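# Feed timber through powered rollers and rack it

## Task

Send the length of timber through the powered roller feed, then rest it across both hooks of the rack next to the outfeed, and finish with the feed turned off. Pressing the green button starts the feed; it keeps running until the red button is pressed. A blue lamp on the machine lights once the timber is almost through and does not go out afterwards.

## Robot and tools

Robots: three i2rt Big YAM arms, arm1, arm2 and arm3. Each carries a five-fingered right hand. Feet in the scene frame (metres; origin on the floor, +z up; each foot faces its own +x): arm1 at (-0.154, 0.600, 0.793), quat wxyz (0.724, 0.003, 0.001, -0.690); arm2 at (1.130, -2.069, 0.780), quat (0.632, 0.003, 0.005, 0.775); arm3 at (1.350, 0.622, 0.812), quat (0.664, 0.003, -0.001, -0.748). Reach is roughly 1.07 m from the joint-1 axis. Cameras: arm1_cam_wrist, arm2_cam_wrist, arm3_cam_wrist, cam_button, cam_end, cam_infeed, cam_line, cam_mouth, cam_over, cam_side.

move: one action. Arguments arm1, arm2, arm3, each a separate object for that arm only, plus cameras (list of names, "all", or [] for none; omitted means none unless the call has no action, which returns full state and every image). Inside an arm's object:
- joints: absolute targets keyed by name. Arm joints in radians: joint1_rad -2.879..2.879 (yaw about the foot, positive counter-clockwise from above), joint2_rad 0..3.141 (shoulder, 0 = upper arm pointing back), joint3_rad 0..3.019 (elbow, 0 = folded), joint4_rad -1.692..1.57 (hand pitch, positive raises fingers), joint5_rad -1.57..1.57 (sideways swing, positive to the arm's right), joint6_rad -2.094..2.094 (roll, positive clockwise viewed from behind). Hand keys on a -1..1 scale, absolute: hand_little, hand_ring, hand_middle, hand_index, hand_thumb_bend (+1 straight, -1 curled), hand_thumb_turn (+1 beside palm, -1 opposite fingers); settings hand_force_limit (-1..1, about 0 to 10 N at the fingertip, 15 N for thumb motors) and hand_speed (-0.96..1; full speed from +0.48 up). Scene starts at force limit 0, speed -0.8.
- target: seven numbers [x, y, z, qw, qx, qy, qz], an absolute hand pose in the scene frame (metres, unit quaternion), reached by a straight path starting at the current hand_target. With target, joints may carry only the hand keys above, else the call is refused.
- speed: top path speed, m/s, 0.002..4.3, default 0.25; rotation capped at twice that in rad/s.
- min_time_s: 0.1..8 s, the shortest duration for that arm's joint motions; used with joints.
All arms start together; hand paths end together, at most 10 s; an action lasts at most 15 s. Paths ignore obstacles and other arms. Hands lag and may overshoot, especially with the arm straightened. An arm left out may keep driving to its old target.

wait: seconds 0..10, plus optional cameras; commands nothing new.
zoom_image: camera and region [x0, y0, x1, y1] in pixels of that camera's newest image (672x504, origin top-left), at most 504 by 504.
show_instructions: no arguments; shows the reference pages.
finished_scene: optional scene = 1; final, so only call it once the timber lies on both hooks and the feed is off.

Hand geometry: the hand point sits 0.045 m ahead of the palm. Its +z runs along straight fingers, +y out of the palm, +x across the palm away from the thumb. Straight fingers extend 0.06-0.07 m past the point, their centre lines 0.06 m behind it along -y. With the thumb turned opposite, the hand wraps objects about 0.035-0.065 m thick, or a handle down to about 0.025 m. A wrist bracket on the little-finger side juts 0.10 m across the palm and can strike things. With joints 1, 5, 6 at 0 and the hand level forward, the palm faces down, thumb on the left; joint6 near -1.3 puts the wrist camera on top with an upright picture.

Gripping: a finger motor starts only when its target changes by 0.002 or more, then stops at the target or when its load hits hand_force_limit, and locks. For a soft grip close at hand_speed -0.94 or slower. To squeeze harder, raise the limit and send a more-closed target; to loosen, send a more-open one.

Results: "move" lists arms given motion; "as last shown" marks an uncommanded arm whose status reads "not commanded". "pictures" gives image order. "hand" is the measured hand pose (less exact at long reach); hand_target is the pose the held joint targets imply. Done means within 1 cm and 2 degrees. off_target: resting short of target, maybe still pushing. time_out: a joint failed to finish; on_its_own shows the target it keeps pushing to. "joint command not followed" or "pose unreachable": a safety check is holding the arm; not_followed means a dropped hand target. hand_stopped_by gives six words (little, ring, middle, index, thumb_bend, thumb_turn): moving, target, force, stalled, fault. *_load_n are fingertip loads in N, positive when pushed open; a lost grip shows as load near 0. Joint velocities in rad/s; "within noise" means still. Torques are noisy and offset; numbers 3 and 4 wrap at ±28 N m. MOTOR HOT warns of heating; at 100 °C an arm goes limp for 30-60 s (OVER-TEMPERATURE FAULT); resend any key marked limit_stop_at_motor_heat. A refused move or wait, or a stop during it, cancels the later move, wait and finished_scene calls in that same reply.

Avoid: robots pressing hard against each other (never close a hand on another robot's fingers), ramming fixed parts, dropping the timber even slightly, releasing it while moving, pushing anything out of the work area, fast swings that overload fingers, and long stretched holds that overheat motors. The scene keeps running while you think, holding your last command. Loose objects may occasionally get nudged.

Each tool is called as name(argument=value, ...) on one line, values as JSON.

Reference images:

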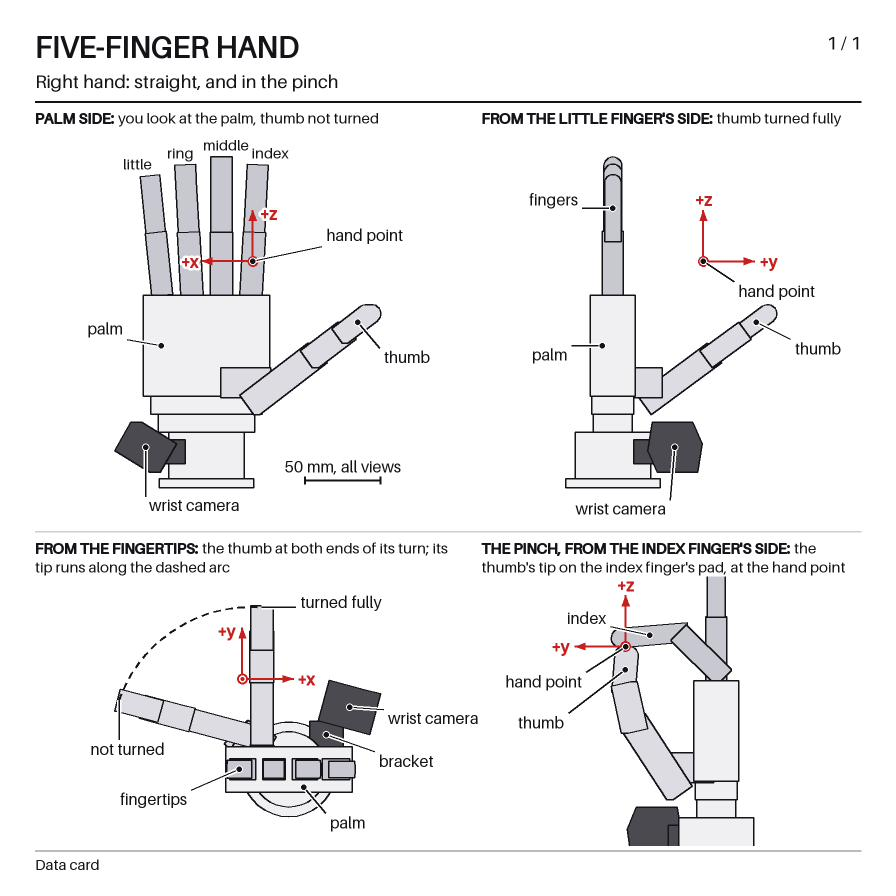

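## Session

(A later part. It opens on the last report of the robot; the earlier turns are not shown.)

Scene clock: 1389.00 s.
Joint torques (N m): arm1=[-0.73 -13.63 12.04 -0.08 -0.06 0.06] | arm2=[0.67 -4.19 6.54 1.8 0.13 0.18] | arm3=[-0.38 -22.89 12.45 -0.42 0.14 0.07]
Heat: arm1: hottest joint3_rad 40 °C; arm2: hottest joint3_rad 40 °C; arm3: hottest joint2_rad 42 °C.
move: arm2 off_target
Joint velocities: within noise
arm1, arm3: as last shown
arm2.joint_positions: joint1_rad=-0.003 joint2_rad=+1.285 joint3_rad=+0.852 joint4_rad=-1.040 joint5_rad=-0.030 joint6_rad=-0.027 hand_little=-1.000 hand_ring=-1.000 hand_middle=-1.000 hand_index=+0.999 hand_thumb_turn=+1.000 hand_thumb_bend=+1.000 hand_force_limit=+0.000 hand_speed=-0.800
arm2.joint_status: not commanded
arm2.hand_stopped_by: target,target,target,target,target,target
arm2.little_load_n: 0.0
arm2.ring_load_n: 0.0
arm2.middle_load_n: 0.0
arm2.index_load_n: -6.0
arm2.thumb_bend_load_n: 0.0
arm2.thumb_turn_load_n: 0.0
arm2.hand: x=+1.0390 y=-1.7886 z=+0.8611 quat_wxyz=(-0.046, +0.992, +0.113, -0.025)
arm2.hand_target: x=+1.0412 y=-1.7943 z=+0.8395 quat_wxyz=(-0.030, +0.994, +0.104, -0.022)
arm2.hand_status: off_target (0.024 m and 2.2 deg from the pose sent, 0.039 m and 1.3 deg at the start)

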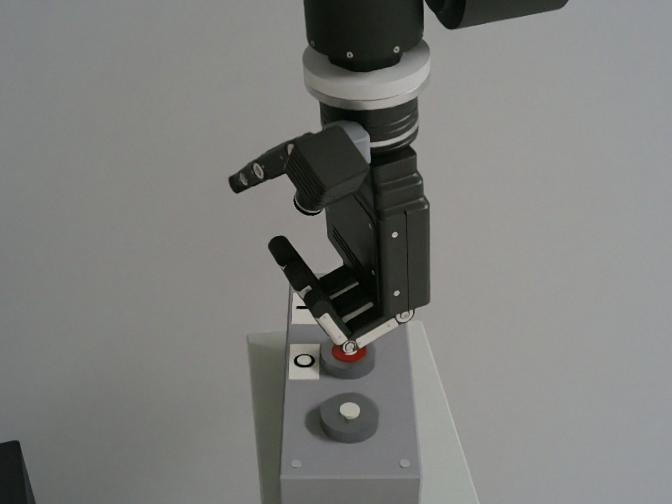

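move(arm2={"target": [1.04, -1.81, 1.02, -0.03, 0.994, 0.104, -0.022], "speed": 0.15}, arm1={"target": [-0.1, 0.0, 0.96, 0, 0, 1, 0], "speed": 0.2, "joints": {"hand_little": 0.95, "hand_ring": 0.95, "hand_middle": 0.95, "hand_index": 0.95}}, cameras=["arm1_cam_wrist", "cam_over", "cam_side", "cam_button", "cam_end"])

zoom_image(camera="arm1_cam_wrist", region=[180, 0, 540, 360])

zoom_image(camera="cam_over", region=[180, 240, 620, 480])

Scene clock: 1409.60 s.
Joint torques (N m): arm1=[-0.56 -17.9 11.95 -0.14 -0.06 0.07] | arm2=[1.9 -6.24 13.37 -0.09 0.14 0.19] | arm3=[-1.08 -22.89 12.56 -0.36 0.1 0.07]
Heat: arm1: hottest joint3_rad 40 °C; arm2: hottest joint3_rad 40 °C; arm3: hottest joint2_rad 42 °C.
move: arm1 done; arm2 off_target
Joint velocities: within noise
arm1.joint_positions: joint1_rad=-0.005 joint2_rad=+2.094 joint3_rad=+2.125 joint4_rad=-1.609 joint5_rad=+0.003 joint6_rad=+0.029 hand_little=+0.950 hand_ring=+0.950 hand_middle=+0.950 hand_index=+0.950 hand_thumb_turn=-1.000 hand_thumb_bend=+1.000 hand_force_limit=+0.000 hand_speed=-0.400
arm1.joint_status: all done
arm1.hand_stopped_by: target,target,target,target,target,target
arm1.little_load_n: 0.0
arm1.ring_load_n: 0.0
arm1.middle_load_n: 0.0
arm1.index_load_n: 0.0
arm1.thumb_bend_load_n: 0.0
arm1.thumb_turn_load_n: 0.0
arm1.hand: x=-0.0984 y=+0.0101 z=+0.9582 quat_wxyz=(+0.000, +0.007, -1.000, -0.007)
arm1.hand_target: x=-0.1001 y=+0.0004 z=+0.9599 quat_wxyz=(+0.000, +0.000, -1.000, +0.000)
arm1.hand_status: done (0.010 m and 1.1 deg from the pose sent, 0.268 m and 5.8 deg at the start)
arm2.joint_positions: joint1_rad=-0.001 joint2_rad=+1.159 joint3_rad=+1.131 joint4_rad=-1.511 joint5_rad=-0.029 joint6_rad=-0.008 hand_little=-1.000 hand_ring=-1.000 hand_middle=-1.000 hand_index=+1.000 hand_thumb_turn=+1.000 hand_thumb_bend=+1.000 hand_force_limit=+0.000 hand_speed=-0.800
arm2.joint_status: not commanded
arm2.hand_stopped_by: target,target,target,target,target,target
arm2.little_load_n: 0.0
arm2.ring_load_n: 0.0
arm2.middle_load_n: 0.0
arm2.index_load_n: 0.0
arm2.thumb_bend_load_n: 0.0
arm2.thumb_turn_load_n: 0.0
arm2.hand: x=+1.0451 y=-1.8178 z=+1.0050 quat_wxyz=(-0.013, +0.994, +0.105, -0.022)
arm2.hand_target: x=+1.0402 y=-1.8105 z=+1.0198 quat_wxyz=(-0.030, +0.994, +0.104, -0.022)
arm2.hand_status: off_target (0.018 m and 2.0 deg from the pose sent, 0.160 m and 2.2 deg at the start)
arm3: as last shown
pictures: arm1_cam_wrist, cam_button, cam_end, cam_over, cam_side

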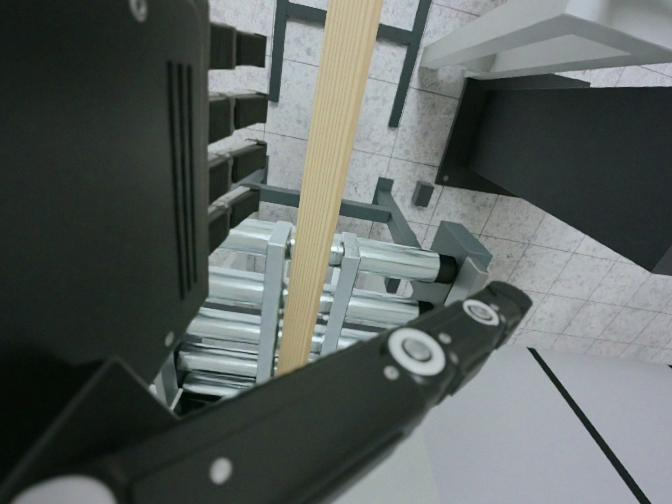

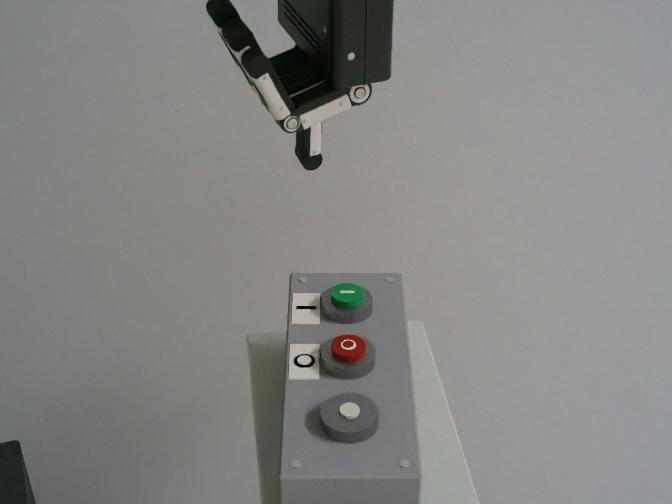

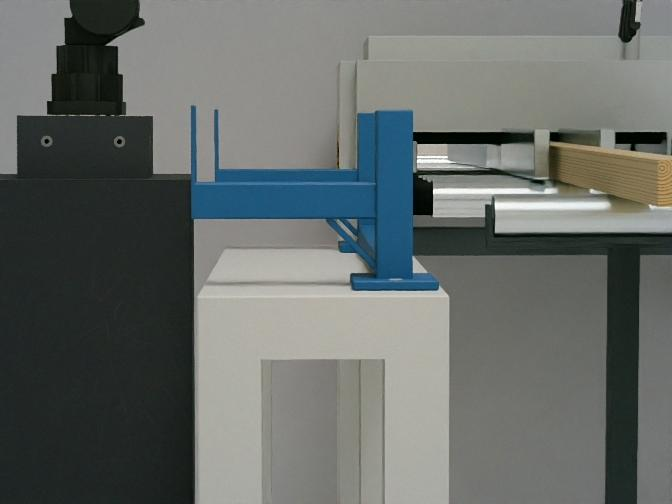

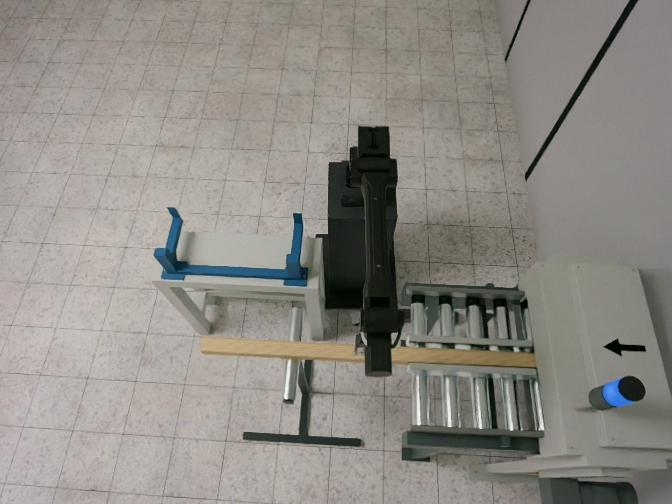

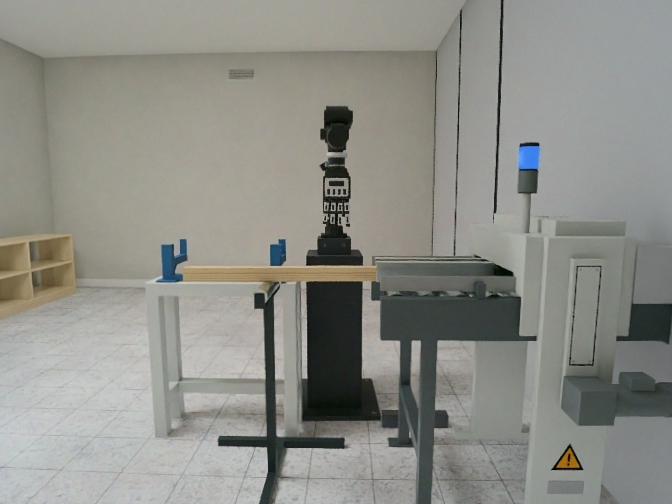

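Scaled by 1.400 from the camera's image (finer frame: 960x720).

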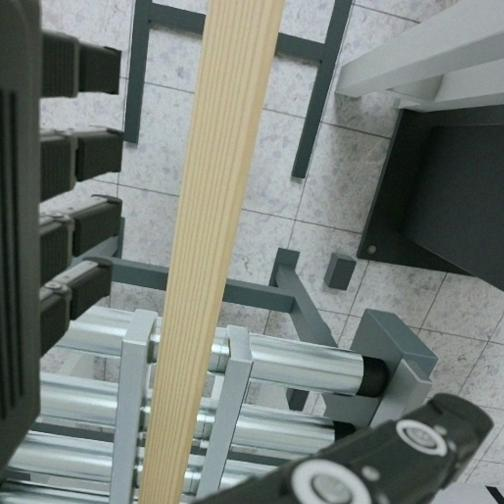

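Scaled by 1.145 from the camera's image (finer frame: 960x720).

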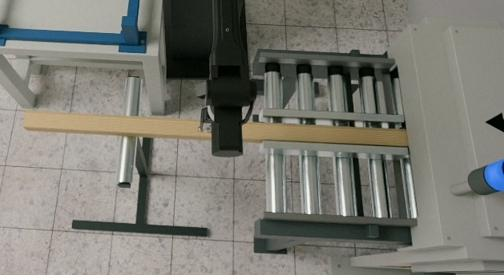

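move(arm1={"target": [-0.1, -0.006, 0.8, 0, 0, 1, 0], "speed": 0.12}, cameras=["arm1_cam_wrist", "cam_over", "cam_side"])

zoom_image(camera="arm1_cam_wrist", region=[180, 0, 540, 360])

zoom_image(camera="cam_side", region=[250, 180, 450, 330])

Scene clock: 1424.77 s.
Joint torques (N m): arm1=[-0.62 -18.43 8.09 0.55 -0.05 0.05] | arm2=[1.96 -6.07 13.34 -0.12 0.12 0.19] | arm3=[-0.21 -22.65 12.37 -0.21 0.11 0.08]
Heat: arm1: hottest joint3_rad 40 °C; arm2: hottest joint3_rad 40 °C; arm3: hottest joint2_rad 42 °C.
move: arm1 off_target
Joint velocities: within noise
arm1.joint_positions: joint1_rad=-0.005 joint2_rad=+2.182 joint3_rad=+1.895 joint4_rad=-1.268 joint5_rad=+0.003 joint6_rad=+0.029 hand_little=+0.950 hand_ring=+0.950 hand_middle=+0.950 hand_index=+0.950 hand_thumb_turn=-1.000 hand_thumb_bend=+1.000 hand_force_limit=+0.000 hand_speed=-0.400
arm1.joint_status: not commanded
arm1.hand_stopped_by: target,target,target,target,target,target
arm1.little_load_n: 0.0
arm1.ring_load_n: 0.0
arm1.middle_load_n: 0.0
arm1.index_load_n: 0.0
arm1.thumb_bend_load_n: 0.0
arm1.thumb_turn_load_n: 0.0
arm1.hand: x=-0.0973 y=-0.0047 z=+0.8137 quat_wxyz=(+0.000, +0.007, -1.000, +0.005)
arm1.hand_target: x=-0.1001 y=-0.0057 z=+0.8001 quat_wxyz=(+0.000, +0.000, -1.000, +0.000)
arm1.hand_status: off_target (0.014 m and 1.0 deg from the pose sent, 0.159 m and 1.1 deg at the start)
arm2: as last shown
arm2.middle_load_n: 0.5
arm3.joint_positions: joint1_rad=+0.183 joint2_rad=+2.211 joint3_rad=+2.216 joint4_rad=-1.580 joint5_rad=+0.003 joint6_rad=+0.056 hand_little=+0.950 hand_ring=+0.950 hand_middle=+0.950 hand_index=+0.950 hand_thumb_turn=-1.000 hand_thumb_bend=+1.000 hand_force_limit=+0.000 hand_speed=-0.700
arm3.joint_status: not commanded
arm3.hand_stopped_by: target,target,target,target,target,target
arm3.little_load_n: 0.0
arm3.ring_load_n: 0.0
arm3.middle_load_n: 0.0
arm3.index_load_n: 0.0
arm3.thumb_bend_load_n: 0.0
arm3.thumb_turn_load_n: 0.0
arm3.hand: x=+1.4229 y=+0.0006 z=+0.9387 quat_wxyz=(-0.001, +0.004, -1.000, -0.003)
arm3.hand_target: x=+1.4280 y=-0.0056 z=+0.9502 quat_wxyz=(+0.000, +0.005, -1.000, +0.010)
arm3.hand_status: not commanded

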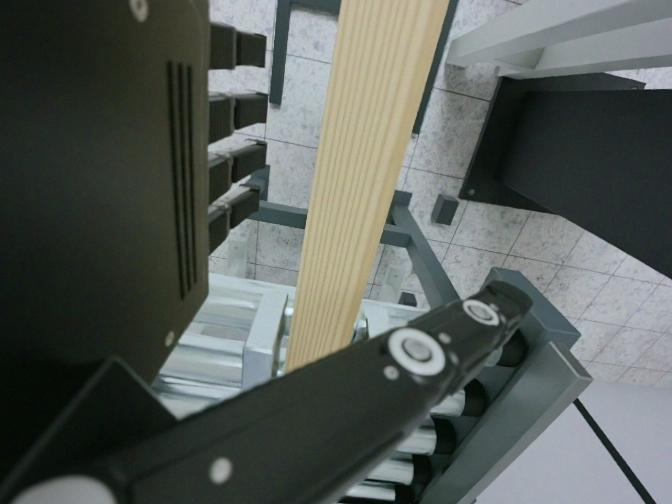

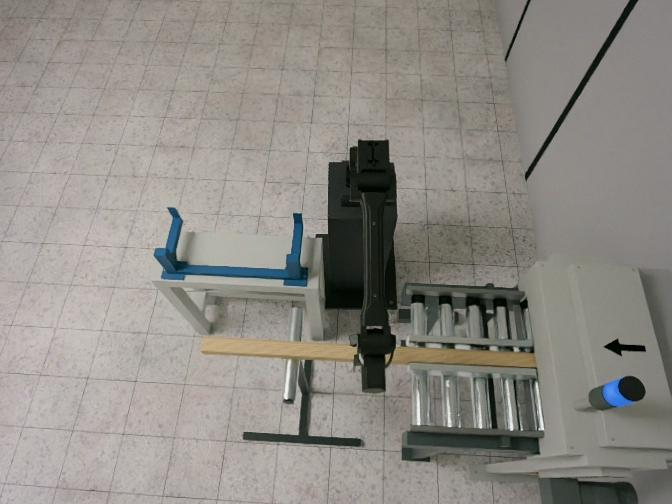

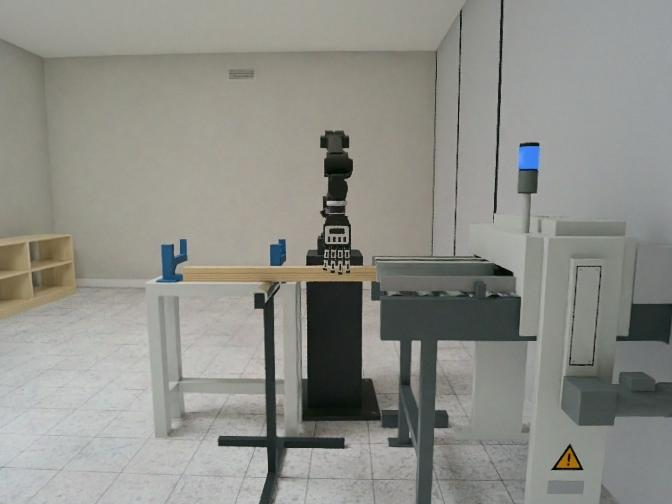

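Scaled by 1.400 from the camera's image (finer frame: 960x720).

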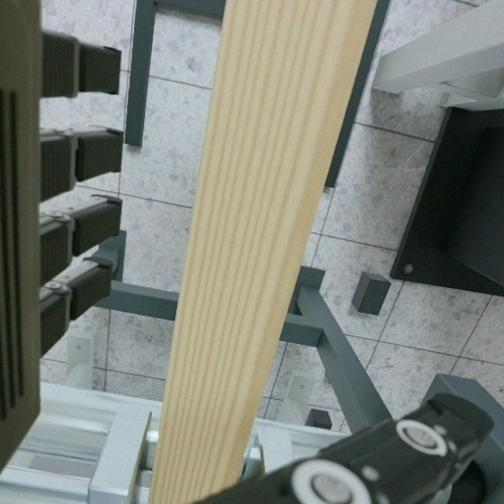

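Scaled by 2.520 from the camera's image (finer frame: 960x720).

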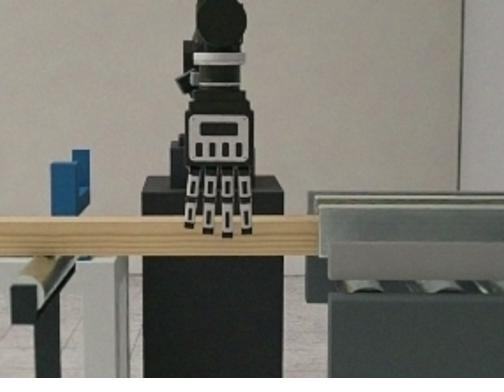

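move(arm1={"target": [-0.1, -0.002, 0.718, 0, 0, 1, 0], "speed": 0.08}, cameras=["arm1_cam_wrist", "cam_side"])

zoom_image(camera="cam_side", region=[280, 200, 420, 320])

Scene clock: 1441.23 s.
Joint torques (N m): arm1=[-0.62 -18.37 7.43 0.55 -0.05 0.05] | arm2=[2.08 -6.24 13.39 -0.09 0.13 0.19] | arm3=[-1.03 -23.3 12.55 -0.17 0.13 0.1]
Heat: arm1: hottest joint3_rad 38 °C; arm2: hottest joint3_rad 41 °C; arm3: hottest joint2_rad 42 °C.
move: arm1 off_target
Joint velocities: within noise
arm1.joint_positions: joint1_rad=-0.005 joint2_rad=+2.260 joint3_rad=+1.813 joint4_rad=-1.102 joint5_rad=+0.003 joint6_rad=+0.029 hand_little=+0.950 hand_ring=+0.950 hand_middle=+0.950 hand_index=+0.950 hand_thumb_turn=-1.000 hand_thumb_bend=+1.000 hand_force_limit=+0.000 hand_speed=-0.400
arm1.joint_status: not commanded
arm1.hand_stopped_by: target,target,target,target,target,target
arm1.little_load_n: 0.0
arm1.ring_load_n: 0.0
arm1.middle_load_n: 0.0
arm1.index_load_n: -0.5
arm1.thumb_bend_load_n: 0.0
arm1.thumb_turn_load_n: 0.0
arm1.hand: x=-0.0970 y=-0.0038 z=+0.7342 quat_wxyz=(+0.000, +0.007, -1.000, +0.008)
arm1.hand_target: x=-0.1001 y=-0.0016 z=+0.7183 quat_wxyz=(+0.000, +0.000, -1.000, +0.000)
arm1.hand_status: off_target (0.017 m and 1.2 deg from the pose sent, 0.096 m and 1.0 deg at the start)
arm2, arm3: as last shown
arm2.middle_load_n: 0.0

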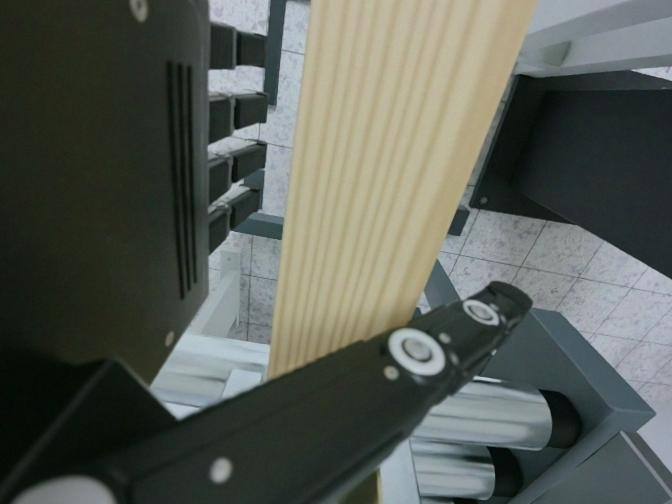

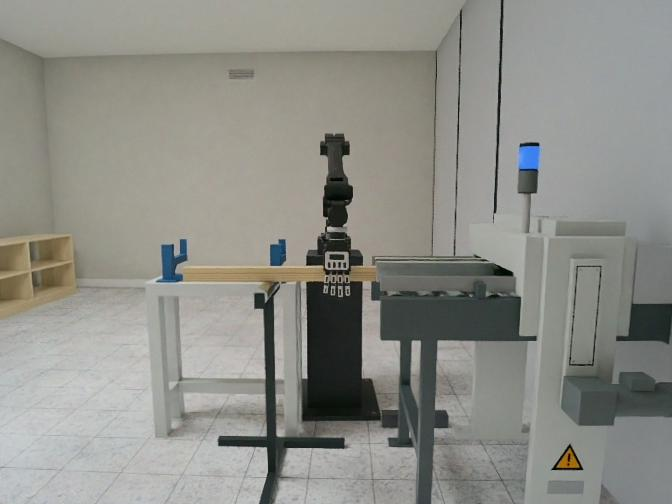

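Scaled by 3.600 from the camera's image (finer frame: 960x720).

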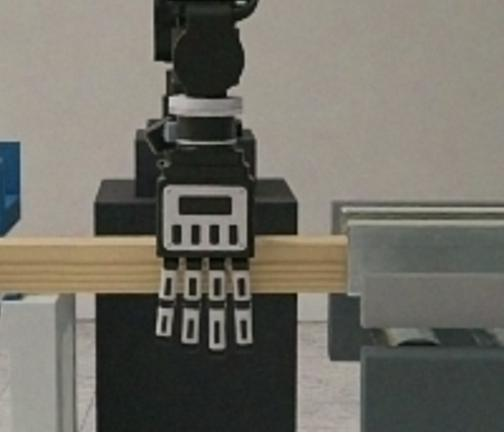

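move(arm1={"target": [-0.1, -0.001, 0.712, 0, 0, 1, 0], "speed": 0.05})

move(arm1={"joints": {"hand_speed": -0.85, "hand_force_limit": -0.3, "hand_little": -0.2, "hand_ring": -0.2, "hand_middle": -0.2, "hand_index": -0.2, "hand_thumb_bend": 0}}, cameras=["arm1_cam_wrist", "cam_side"])

zoom_image(camera="arm1_cam_wrist", region=[180, 0, 540, 360])

Scene clock: 1453.87 s.
Joint torques (N m): arm1=[-0.67 -17.96 7.17 0.57 -0.06 0.05] | arm2=[2.14 -6.12 13.37 -0.1 0.12 0.2] | arm3=[-0.32 -23.18 12.64 -0.35 0.14 0.05]
Heat: arm1: hottest joint3_rad 38 °C; arm2: hottest joint3_rad 42 °C; arm3: hottest joint2_rad 42 °C.
move: arm1 off_target
Joint velocities: within noise
arm1.joint_positions: joint1_rad=-0.005 joint2_rad=+2.261 joint3_rad=+1.807 joint4_rad=-1.089 joint5_rad=+0.003 joint6_rad=+0.029 hand_little=+0.950 hand_ring=+0.950 hand_middle=+0.950 hand_index=+0.950 hand_thumb_turn=-1.000 hand_thumb_bend=+1.000 hand_force_limit=+0.000 hand_speed=-0.400
arm1.joint_status: not commanded
arm1.hand_stopped_by: target,target,target,target,target,target
arm1.little_load_n: 0.0
arm1.ring_load_n: 0.0
arm1.middle_load_n: 0.0
arm1.index_load_n: 0.0
arm1.thumb_bend_load_n: 0.0
arm1.thumb_turn_load_n: 0.0
arm1.hand: x=-0.0970 y=-0.0051 z=+0.7317 quat_wxyz=(+0.000, +0.007, -1.000, +0.012)
arm1.hand_target: x=-0.1001 y=-0.0005 z=+0.7124 quat_wxyz=(+0.000, +0.000, -1.000, +0.000)
arm1.hand_status: off_target (0.020 m and 1.5 deg from the pose sent, 0.023 m and 1.2 deg at the start)
arm2, arm3: as last shown
arm2.middle_load_n: 0.5
arm3.thumb_bend_load_n: -0.5
pictures: none

Scene clock: 1458.10 s.
Joint torques (N m): arm1=[-0.62 -18.02 7.23 0.46 0 0.09] | arm2=[2.14 -5.95 13.3 -0.09 0.13 0.2] | arm3=[-1.08 -22.59 12.44 -0.38 0.1 0.06]
Heat: arm1: hottest joint3_rad 37 °C; arm2: hottest joint3_rad 42 °C; arm3: hottest joint2_rad 42 °C.
move: arm1 off_target
Joint velocities: within noise
arm1.joint_positions: joint1_rad=-0.005 joint2_rad=+2.262 joint3_rad=+1.807 joint4_rad=-1.086 joint5_rad=+0.002 joint6_rad=+0.026 hand_little=+0.104 hand_ring=+0.104 hand_middle=+0.077 hand_index=+0.076 hand_thumb_turn=-1.000 hand_thumb_bend=+0.712 hand_force_limit=-0.300 hand_speed=-0.850
arm1.joint_status: hand_little off_target (ended at +0.104, target -0.200); hand_ring off_target (ended at +0.104, target -0.200); hand_middle off_target (ended at +0.077, target -0.200); hand_index off_target (ended at +0.076, target -0.200); hand_thumb_bend off_target (ended at +0.712, target +0.000); the others done
arm1.hand_stopped_by: force,force,force,force,force,target
arm1.little_load_n: 0.5
arm1.ring_load_n: 0.5
arm1.middle_load_n: 5.0
arm1.index_load_n: 4.0
arm1.thumb_bend_load_n: 15.5
arm1.thumb_turn_load_n: 0.0
arm1.hand: x=-0.0971 y=-0.0051 z=+0.7305 quat_wxyz=(-0.001, +0.008, -1.000, +0.012)
arm1.hand_target: x=-0.1001 y=-0.0005 z=+0.7123 quat_wxyz=(+0.000, +0.000, -1.000, +0.000)
arm1.hand_status: not commanded
arm2, arm3: as last shown
arm2.little_load_n: -0.5
arm2.middle_load_n: 0.0
arm3.ring_load_n: -0.5

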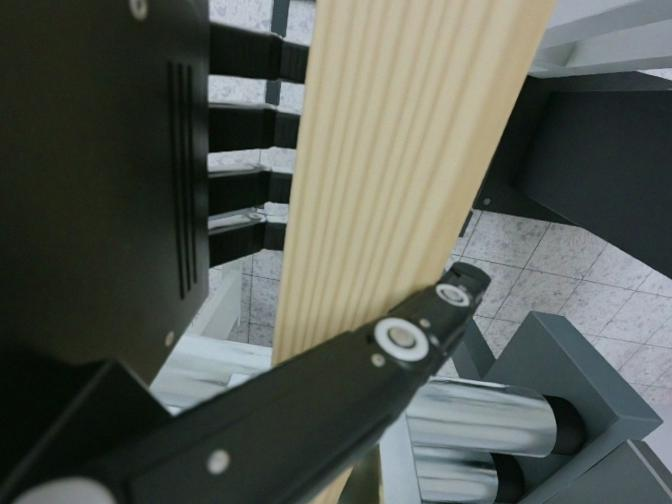

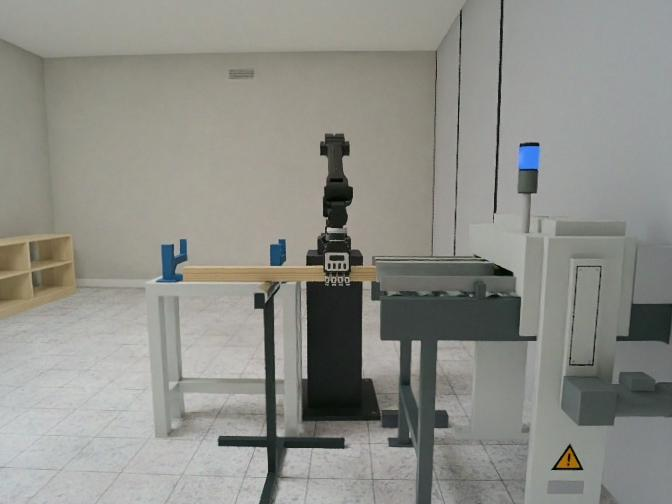

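Scaled by 1.400 from the camera's image (finer frame: 960x720).

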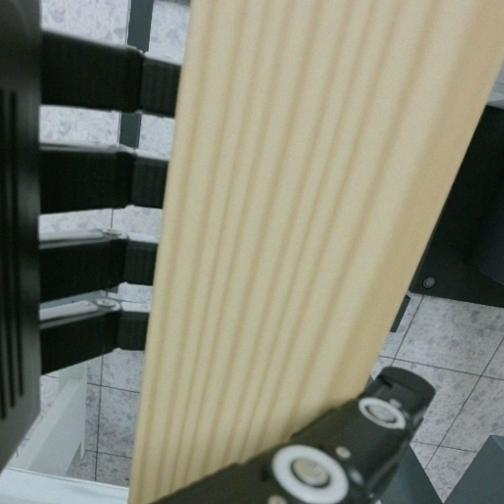

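move(arm1={"target": [-0.1, 0.007, 0.709, 0, 0, 1, 0], "speed": 0.05, "joints": {"hand_speed": -0.4, "hand_little": 0.9, "hand_ring": 0.9, "hand_middle": 0.9, "hand_index": 0.9, "hand_thumb_bend": 1}})

move(arm1={"joints": {"hand_speed": -0.85, "hand_force_limit": -0.2, "hand_little": -0.2, "hand_ring": -0.2, "hand_middle": -0.2, "hand_index": -0.2, "hand_thumb_bend": 0.3}}, cameras=["arm1_cam_wrist", "cam_side", "cam_over"])

zoom_image(camera="arm1_cam_wrist", region=[180, 0, 540, 360])

Scene clock: 1469.03 s.
Joint torques (N m): arm1=[-0.56 -19.08 7.04 0.51 0 0.06] | arm2=[2.08 -6.24 13.33 -0.14 0.13 0.19] | arm3=[-0.97 -22.36 12.6 -0.42 0.17 0.04]
Heat: arm1: hottest joint3_rad 37 °C; arm2: hottest joint3_rad 42 °C; arm3: hottest joint2_rad 42 °C.
move: arm1 done
Joint velocities: within noise
arm1.joint_positions: joint1_rad=-0.005 joint2_rad=+2.262 joint3_rad=+1.770 joint4_rad=-1.066 joint5_rad=+0.002 joint6_rad=+0.028 hand_little=+0.900 hand_ring=+0.900 hand_middle=+0.900 hand_index=+0.900 hand_thumb_turn=-1.000 hand_thumb_bend=+1.000 hand_force_limit=-0.300 hand_speed=-0.400
arm1.joint_status: all done
arm1.hand_stopped_by: target,target,target,target,target,target
arm1.little_load_n: 0.0
arm1.ring_load_n: 0.0
arm1.middle_load_n: 0.0
arm1.index_load_n: 0.0
arm1.thumb_bend_load_n: 0.0
arm1.thumb_turn_load_n: 0.0
arm1.hand: x=-0.0974 y=+0.0058 z=+0.7190 quat_wxyz=(-0.001, +0.007, -1.000, +0.003)
arm1.hand_target: x=-0.1001 y=+0.0073 z=+0.7090 quat_wxyz=(+0.000, +0.000, -1.000, +0.000)
arm1.hand_status: done (0.010 m and 0.9 deg from the pose sent, 0.025 m and 1.6 deg at the start)
arm2, arm3: as last shown
arm2.little_load_n: 0.0
arm2.thumb_turn_load_n: -0.5
arm3.ring_load_n: 0.0
arm3.thumb_bend_load_n: 0.0
pictures: none

Scene clock: 1472.07 s.
Joint torques (N m): arm1=[-0.56 -18.96 7.19 0.72 0.11 0.2] | arm2=[1.85 -6.12 13.37 -0.12 0.12 0.19] | arm3=[-0.21 -21.48 12.79 -0.29 0.15 0.11]
Heat: arm1: hottest joint3_rad 37 °C; arm2: hottest joint3_rad 43 °C; arm3: hottest joint2_rad 42 °C.
move: arm1 off_target
Joint velocities: within noise
arm1.joint_positions: joint1_rad=-0.006 joint2_rad=+2.261 joint3_rad=+1.768 joint4_rad=-1.073 joint5_rad=-0.001 joint6_rad=+0.016 hand_little=-0.072 hand_ring=-0.113 hand_middle=-0.126 hand_index=-0.140 hand_thumb_turn=-1.000 hand_thumb_bend=+0.594 hand_force_limit=-0.200 hand_speed=-0.850
arm1.joint_status: hand_little off_target (ended at -0.072, target -0.200); hand_ring off_target (ended at -0.113, target -0.200); hand_middle off_target (ended at -0.126, target -0.200); hand_index off_target (ended at -0.140, target -0.200); hand_thumb_bend off_target (ended at +0.594, target +0.300); the others done
arm1.hand_stopped_by: force,force,force,force,force,target
arm1.little_load_n: 0.5
arm1.ring_load_n: 3.0
arm1.middle_load_n: 3.5
arm1.index_load_n: 5.0
arm1.thumb_bend_load_n: 28.5
arm1.thumb_turn_load_n: 5.5
arm1.hand: x=-0.0978 y=+0.0084 z=+0.7198 quat_wxyz=(-0.002, +0.013, -1.000, +0.000)
arm1.hand_target: x=-0.1001 y=+0.0071 z=+0.7091 quat_wxyz=(+0.000, +0.000, -1.000, +0.000)
arm1.hand_status: not commanded
arm2, arm3: as last shown
arm2.thumb_turn_load_n: 0.0
pictures: arm1_cam_wrist, cam_over, cam_side

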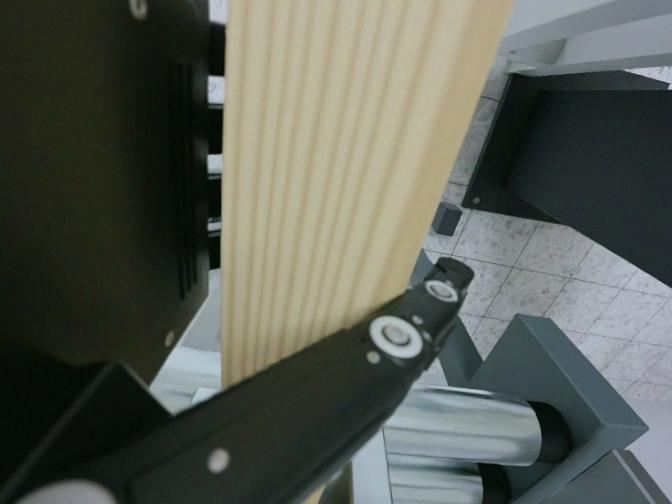

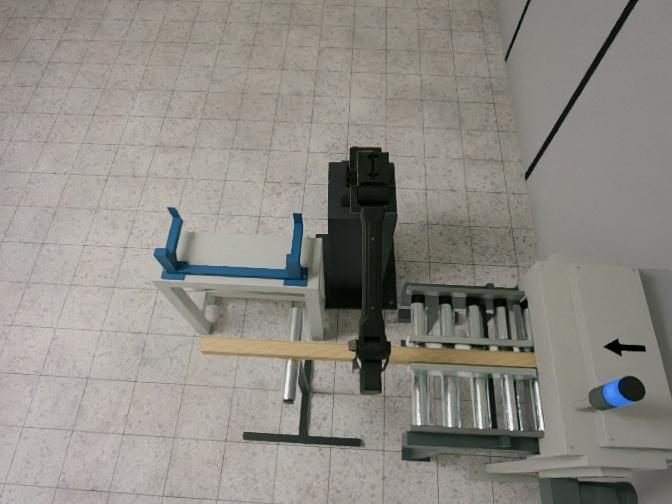

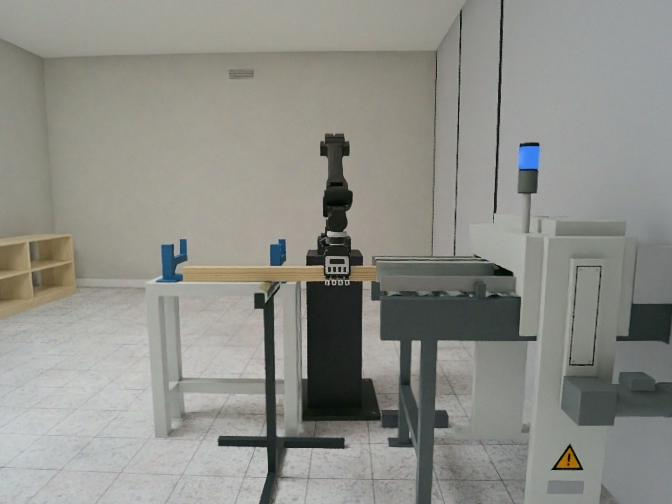

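Scaled by 1.400 from the camera's image (finer frame: 960x720).

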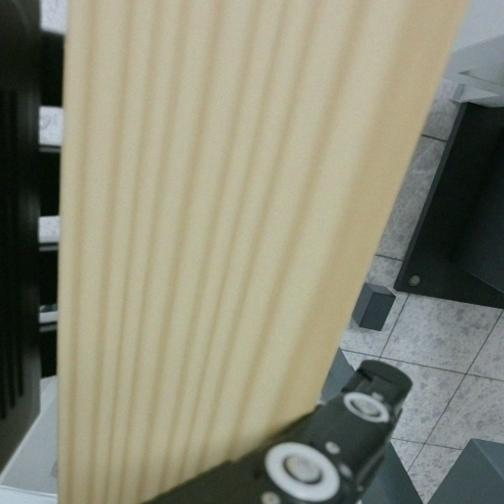

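move(arm1={"joints": {"hand_thumb_bend": 0.63}}, cameras=["arm1_cam_wrist"])

Scene clock: 1484.73 s.
Joint torques (N m): arm1=[-0.56 -18.9 7.19 0.7 0.09 0.17] | arm2=[1.9 -6.24 13.39 -0.06 0.13 0.2] | arm3=[-1.55 -22.42 12.66 -0.32 0.13 0.06]
Heat: arm1: hottest joint3_rad 36 °C; arm2: hottest joint3_rad 43 °C; arm3: hottest joint2_rad 42 °C.
move: arm1 done
Joint velocities: within noise
arm1.joint_positions: joint1_rad=-0.006 joint2_rad=+2.261 joint3_rad=+1.768 joint4_rad=-1.072 joint5_rad=+0.000 joint6_rad=+0.018 hand_little=-0.072 hand_ring=-0.113 hand_middle=-0.126 hand_index=-0.140 hand_thumb_turn=-1.000 hand_thumb_bend=+0.638 hand_force_limit=-0.200 hand_speed=-0.850
arm1.joint_status: all done
arm1.hand_stopped_by: force,force,force,force,force,target
arm1.little_load_n: 0.5
arm1.ring_load_n: 2.5
arm1.middle_load_n: 2.5
arm1.index_load_n: 3.5
arm1.thumb_bend_load_n: 18.5
arm1.thumb_turn_load_n: 3.5
arm1.hand: x=-0.0978 y=+0.0082 z=+0.7198 quat_wxyz=(-0.002, +0.012, -1.000, +0.000)
arm1.hand_target: x=-0.1001 y=+0.0072 z=+0.7091 quat_wxyz=(+0.000, +0.000, -1.000, +0.000)
arm1.hand_status: not commanded
arm2, arm3: as last shown
arm2.middle_load_n: 0.5
arm3.little_load_n: -0.5

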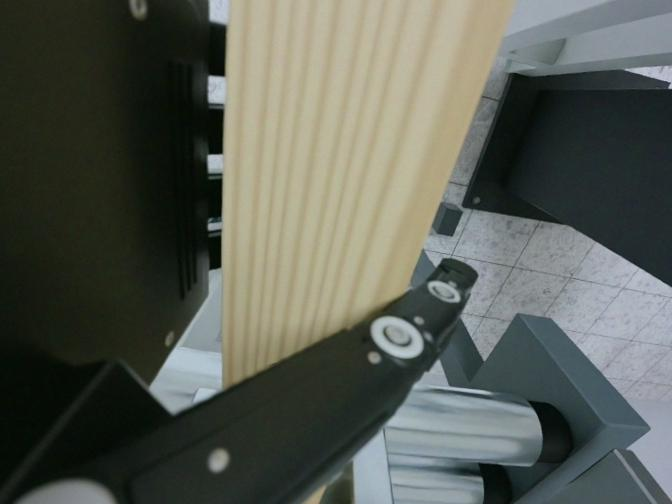

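move(arm1={"joints": {"hand_thumb_bend": 0.66}})

move(arm1={"target": [-0.235, 0.003, 0.73, 0, 0, 1, 0], "speed": 0.06}, cameras=["arm1_cam_wrist", "cam_side", "cam_over"])

zoom_image(camera="cam_over", region=[180, 240, 620, 480])

Scene clock: 1494.73 s.
Joint torques (N m): arm1=[-0.56 -18.96 7.19 0.69 0.07 0.15] | arm2=[1.9 -6.12 13.35 -0.1 0.13 0.19] | arm3=[-0.79 -23.88 12.52 -0.32 0.16 0.07]
Heat: arm1: hottest joint3_rad 36 °C; arm2: hottest joint3_rad 43 °C; arm3: hottest joint2_rad 42 °C.
move: arm1 done
Joint velocities: within noise
arm1.joint_positions: joint1_rad=-0.006 joint2_rad=+2.261 joint3_rad=+1.768 joint4_rad=-1.072 joint5_rad=+0.000 joint6_rad=+0.020 hand_little=-0.072 hand_ring=-0.113 hand_middle=-0.126 hand_index=-0.140 hand_thumb_turn=-1.000 hand_thumb_bend=+0.665 hand_force_limit=-0.200 hand_speed=-0.850
arm1.joint_status: all done
arm1.hand_stopped_by: force,force,force,force,force,target
arm1.little_load_n: 0.0
arm1.ring_load_n: 1.5
arm1.middle_load_n: 1.5
arm1.index_load_n: 2.5
arm1.thumb_bend_load_n: 12.5
arm1.thumb_turn_load_n: 2.5
arm1.hand: x=-0.0978 y=+0.0081 z=+0.7198 quat_wxyz=(-0.002, +0.011, -1.000, +0.000)
arm1.hand_target: x=-0.1001 y=+0.0072 z=+0.7091 quat_wxyz=(+0.000, +0.000, -1.000, +0.000)
arm1.hand_status: not commanded
arm2.joint_positions: joint1_rad=-0.001 joint2_rad=+1.159 joint3_rad=+1.131 joint4_rad=-1.511 joint5_rad=-0.029 joint6_rad=-0.008 hand_little=-1.000 hand_ring=-1.000 hand_middle=-1.000 hand_index=+1.000 hand_thumb_turn=+1.000 hand_thumb_bend=+1.000 hand_force_limit=+0.000 hand_speed=-0.800
arm2.joint_status: not commanded
arm2.hand_stopped_by: target,target,target,target,target,target
arm2.little_load_n: 0.0
arm2.ring_load_n: 0.0
arm2.middle_load_n: 0.0
arm2.index_load_n: 0.0
arm2.thumb_bend_load_n: 0.0
arm2.thumb_turn_load_n: 0.0
arm2.hand: x=+1.0451 y=-1.8178 z=+1.0050 quat_wxyz=(-0.013, +0.994, +0.105, -0.022)
arm2.hand_target: x=+1.0402 y=-1.8105 z=+1.0198 quat_wxyz=(-0.030, +0.994, +0.104, -0.022)
arm2.hand_status: not commanded
arm3: as last shown
arm3.little_load_n: 0.0
arm3.ring_load_n: -0.5
arm3.middle_load_n: -0.5
pictures: none

Scene clock: 1497.60 s.
Joint torques (N m): arm1=[-0.97 -19.78 11.4 -0.73 0.06 -0.04] | arm2=[2.08 -6.18 13.37 -0.17 0.13 0.19] | arm3=[-0.79 -22.65 12.7 -0.24 0.14 0.07]
Heat: arm1: hottest joint3_rad 36 °C; arm2: hottest joint3_rad 44 °C; arm3: hottest joint2_rad 42 °C.
move: arm1 off_target
Joint velocities: within noise
arm1.joint_positions: joint1_rad=-0.205 joint2_rad=+2.271 joint3_rad=+1.786 joint4_rad=-1.095 joint5_rad=-0.001 joint6_rad=-0.167 hand_little=-0.072 hand_ring=-0.113 hand_middle=-0.126 hand_index=-0.140 hand_thumb_turn=-1.000 hand_thumb_bend=+0.665 hand_force_limit=-0.200 hand_speed=-0.850
arm1.joint_status: not commanded
arm1.hand_stopped_by: force,force,force,force,force,target
arm1.little_load_n: 0.5
arm1.ring_load_n: 2.0
arm1.middle_load_n: 1.5
arm1.index_load_n: 2.5
arm1.thumb_bend_load_n: 12.5
arm1.thumb_turn_load_n: 2.5
arm1.hand: x=-0.2268 y=+0.0156 z=+0.7199 quat_wxyz=(-0.003, +0.004, -1.000, -0.008)
arm1.hand_target: x=-0.2349 y=+0.0036 z=+0.7300 quat_wxyz=(+0.000, +0.000, -1.000, +0.000)
arm1.hand_status: off_target (0.018 m and 1.1 deg from the pose sent, 0.138 m and 1.2 deg at the start)
arm2: as last shown
arm3.joint_positions: joint1_rad=+0.183 joint2_rad=+2.211 joint3_rad=+2.216 joint4_rad=-1.580 joint5_rad=+0.003 joint6_rad=+0.056 hand_little=+0.950 hand_ring=+0.950 hand_middle=+0.950 hand_index=+0.950 hand_thumb_turn=-1.000 hand_thumb_bend=+1.000 hand_force_limit=+0.000 hand_speed=-0.700
arm3.joint_status: not commanded
arm3.hand_stopped_by: target,target,target,target,target,target
arm3.little_load_n: 0.0
arm3.ring_load_n: 0.0
arm3.middle_load_n: 0.0
arm3.index_load_n: 0.0
arm3.thumb_bend_load_n: 0.0
arm3.thumb_turn_load_n: 0.0
arm3.hand: x=+1.4229 y=+0.0006 z=+0.9387 quat_wxyz=(-0.001, +0.004, -1.000, -0.003)
arm3.hand_target: x=+1.4280 y=-0.0056 z=+0.9502 quat_wxyz=(+0.000, +0.005, -1.000, +0.010)
arm3.hand_status: not commanded
pictures: arm1_cam_wrist, cam_over, cam_side

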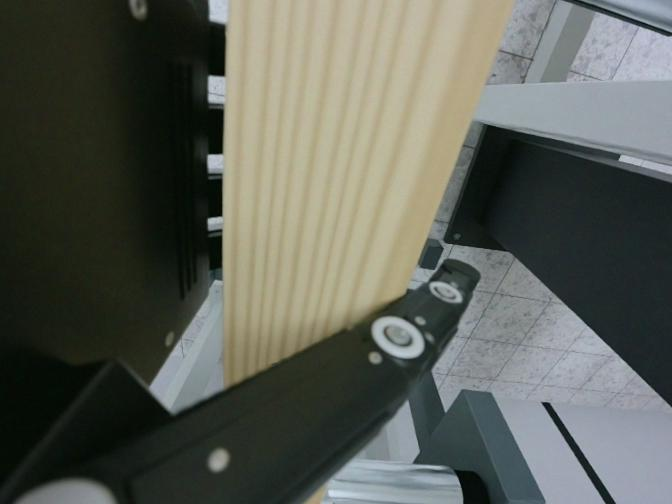

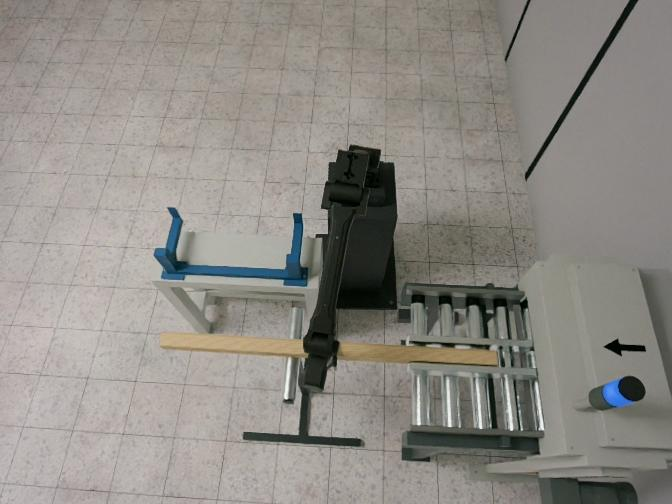

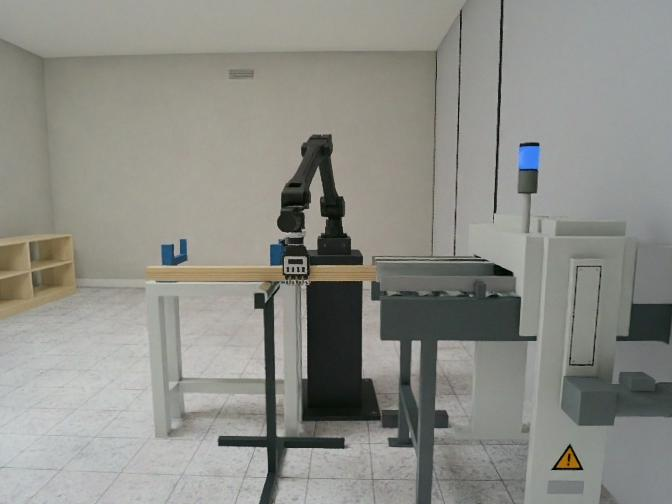

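Scaled by 1.145 from the camera's image (finer frame: 960x720).

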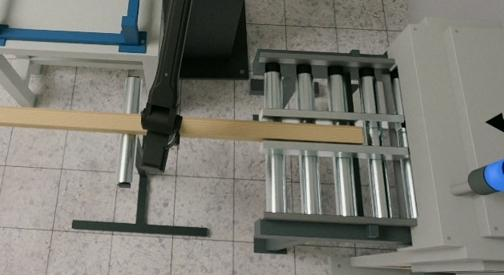

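move(arm1={"target": [-0.233, -0.003, 0.86, 0, 0, 1, -0.02], "speed": 0.07}, cameras=["arm1_cam_wrist", "cam_side", "cam_over", "cam_end"])

Scene clock: 1511.80 s.
Joint torques (N m): arm1=[-0.62 -26.81 14.19 -1.09 -0.1 -0.11] | arm2=[1.96 -6.01 13.37 -0.16 0.12 0.19] | arm3=[-0.44 -22.71 12.59 -0.36 0.12 0.06]
Heat: arm1: hottest joint3_rad 38 °C; arm2: hottest joint3_rad 44 °C; arm3: hottest joint2_rad 42 °C.
move: arm1 off_target
Joint velocities: within noise
arm1.joint_positions: joint1_rad=-0.206 joint2_rad=+2.203 joint3_rad=+1.853 joint4_rad=-1.297 joint5_rad=-0.003 joint6_rad=-0.157 hand_little=-0.072 hand_ring=-0.113 hand_middle=-0.126 hand_index=-0.140 hand_thumb_turn=-1.000 hand_thumb_bend=+0.665 hand_force_limit=-0.200 hand_speed=-0.850
arm1.joint_status: not commanded
arm1.hand_stopped_by: force,force,force,force,force,target
arm1.little_load_n: 0.5
arm1.ring_load_n: 2.0
arm1.middle_load_n: 2.0
arm1.index_load_n: 3.5
arm1.thumb_bend_load_n: 11.5
arm1.thumb_turn_load_n: 2.5
arm1.hand: x=-0.2245 y=+0.0287 z=+0.7916 quat_wxyz=(-0.009, -0.001, -0.999, -0.040)
arm1.hand_target: x=-0.2322 y=+0.0021 z=+0.8592 quat_wxyz=(+0.000, +0.000, -1.000, +0.020)
arm1.hand_status: off_target (0.076 m and 7.0 deg from the pose sent, 0.141 m and 3.2 deg at the start)
arm2, arm3: as last shown
pictures: arm1_cam_wrist, cam_end, cam_over, cam_side

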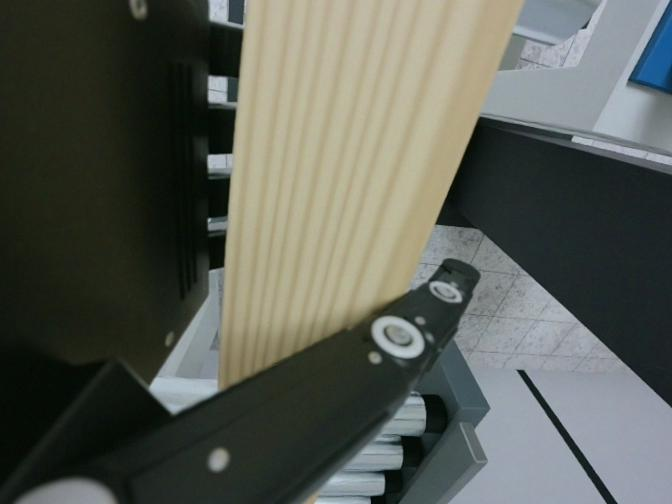

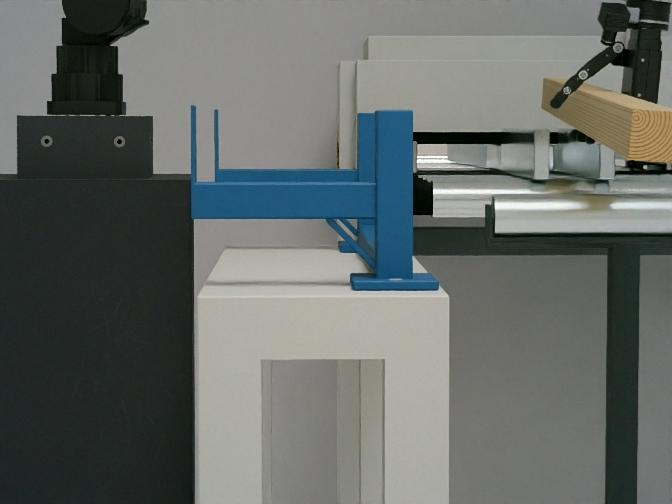

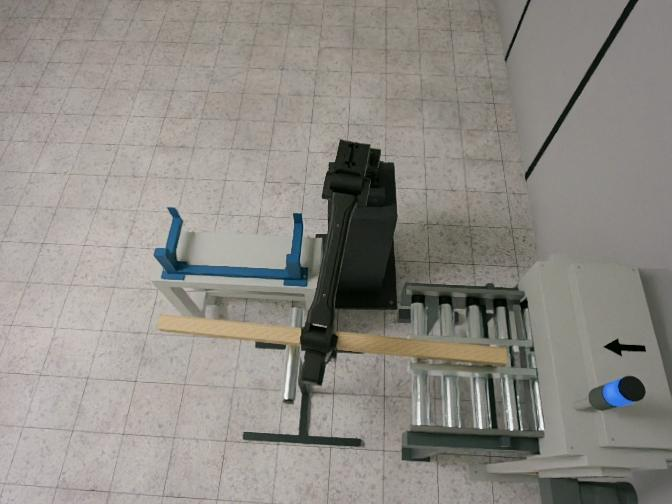

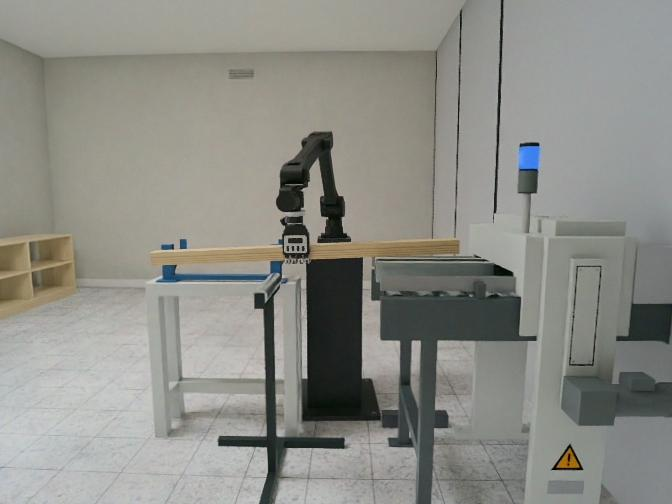

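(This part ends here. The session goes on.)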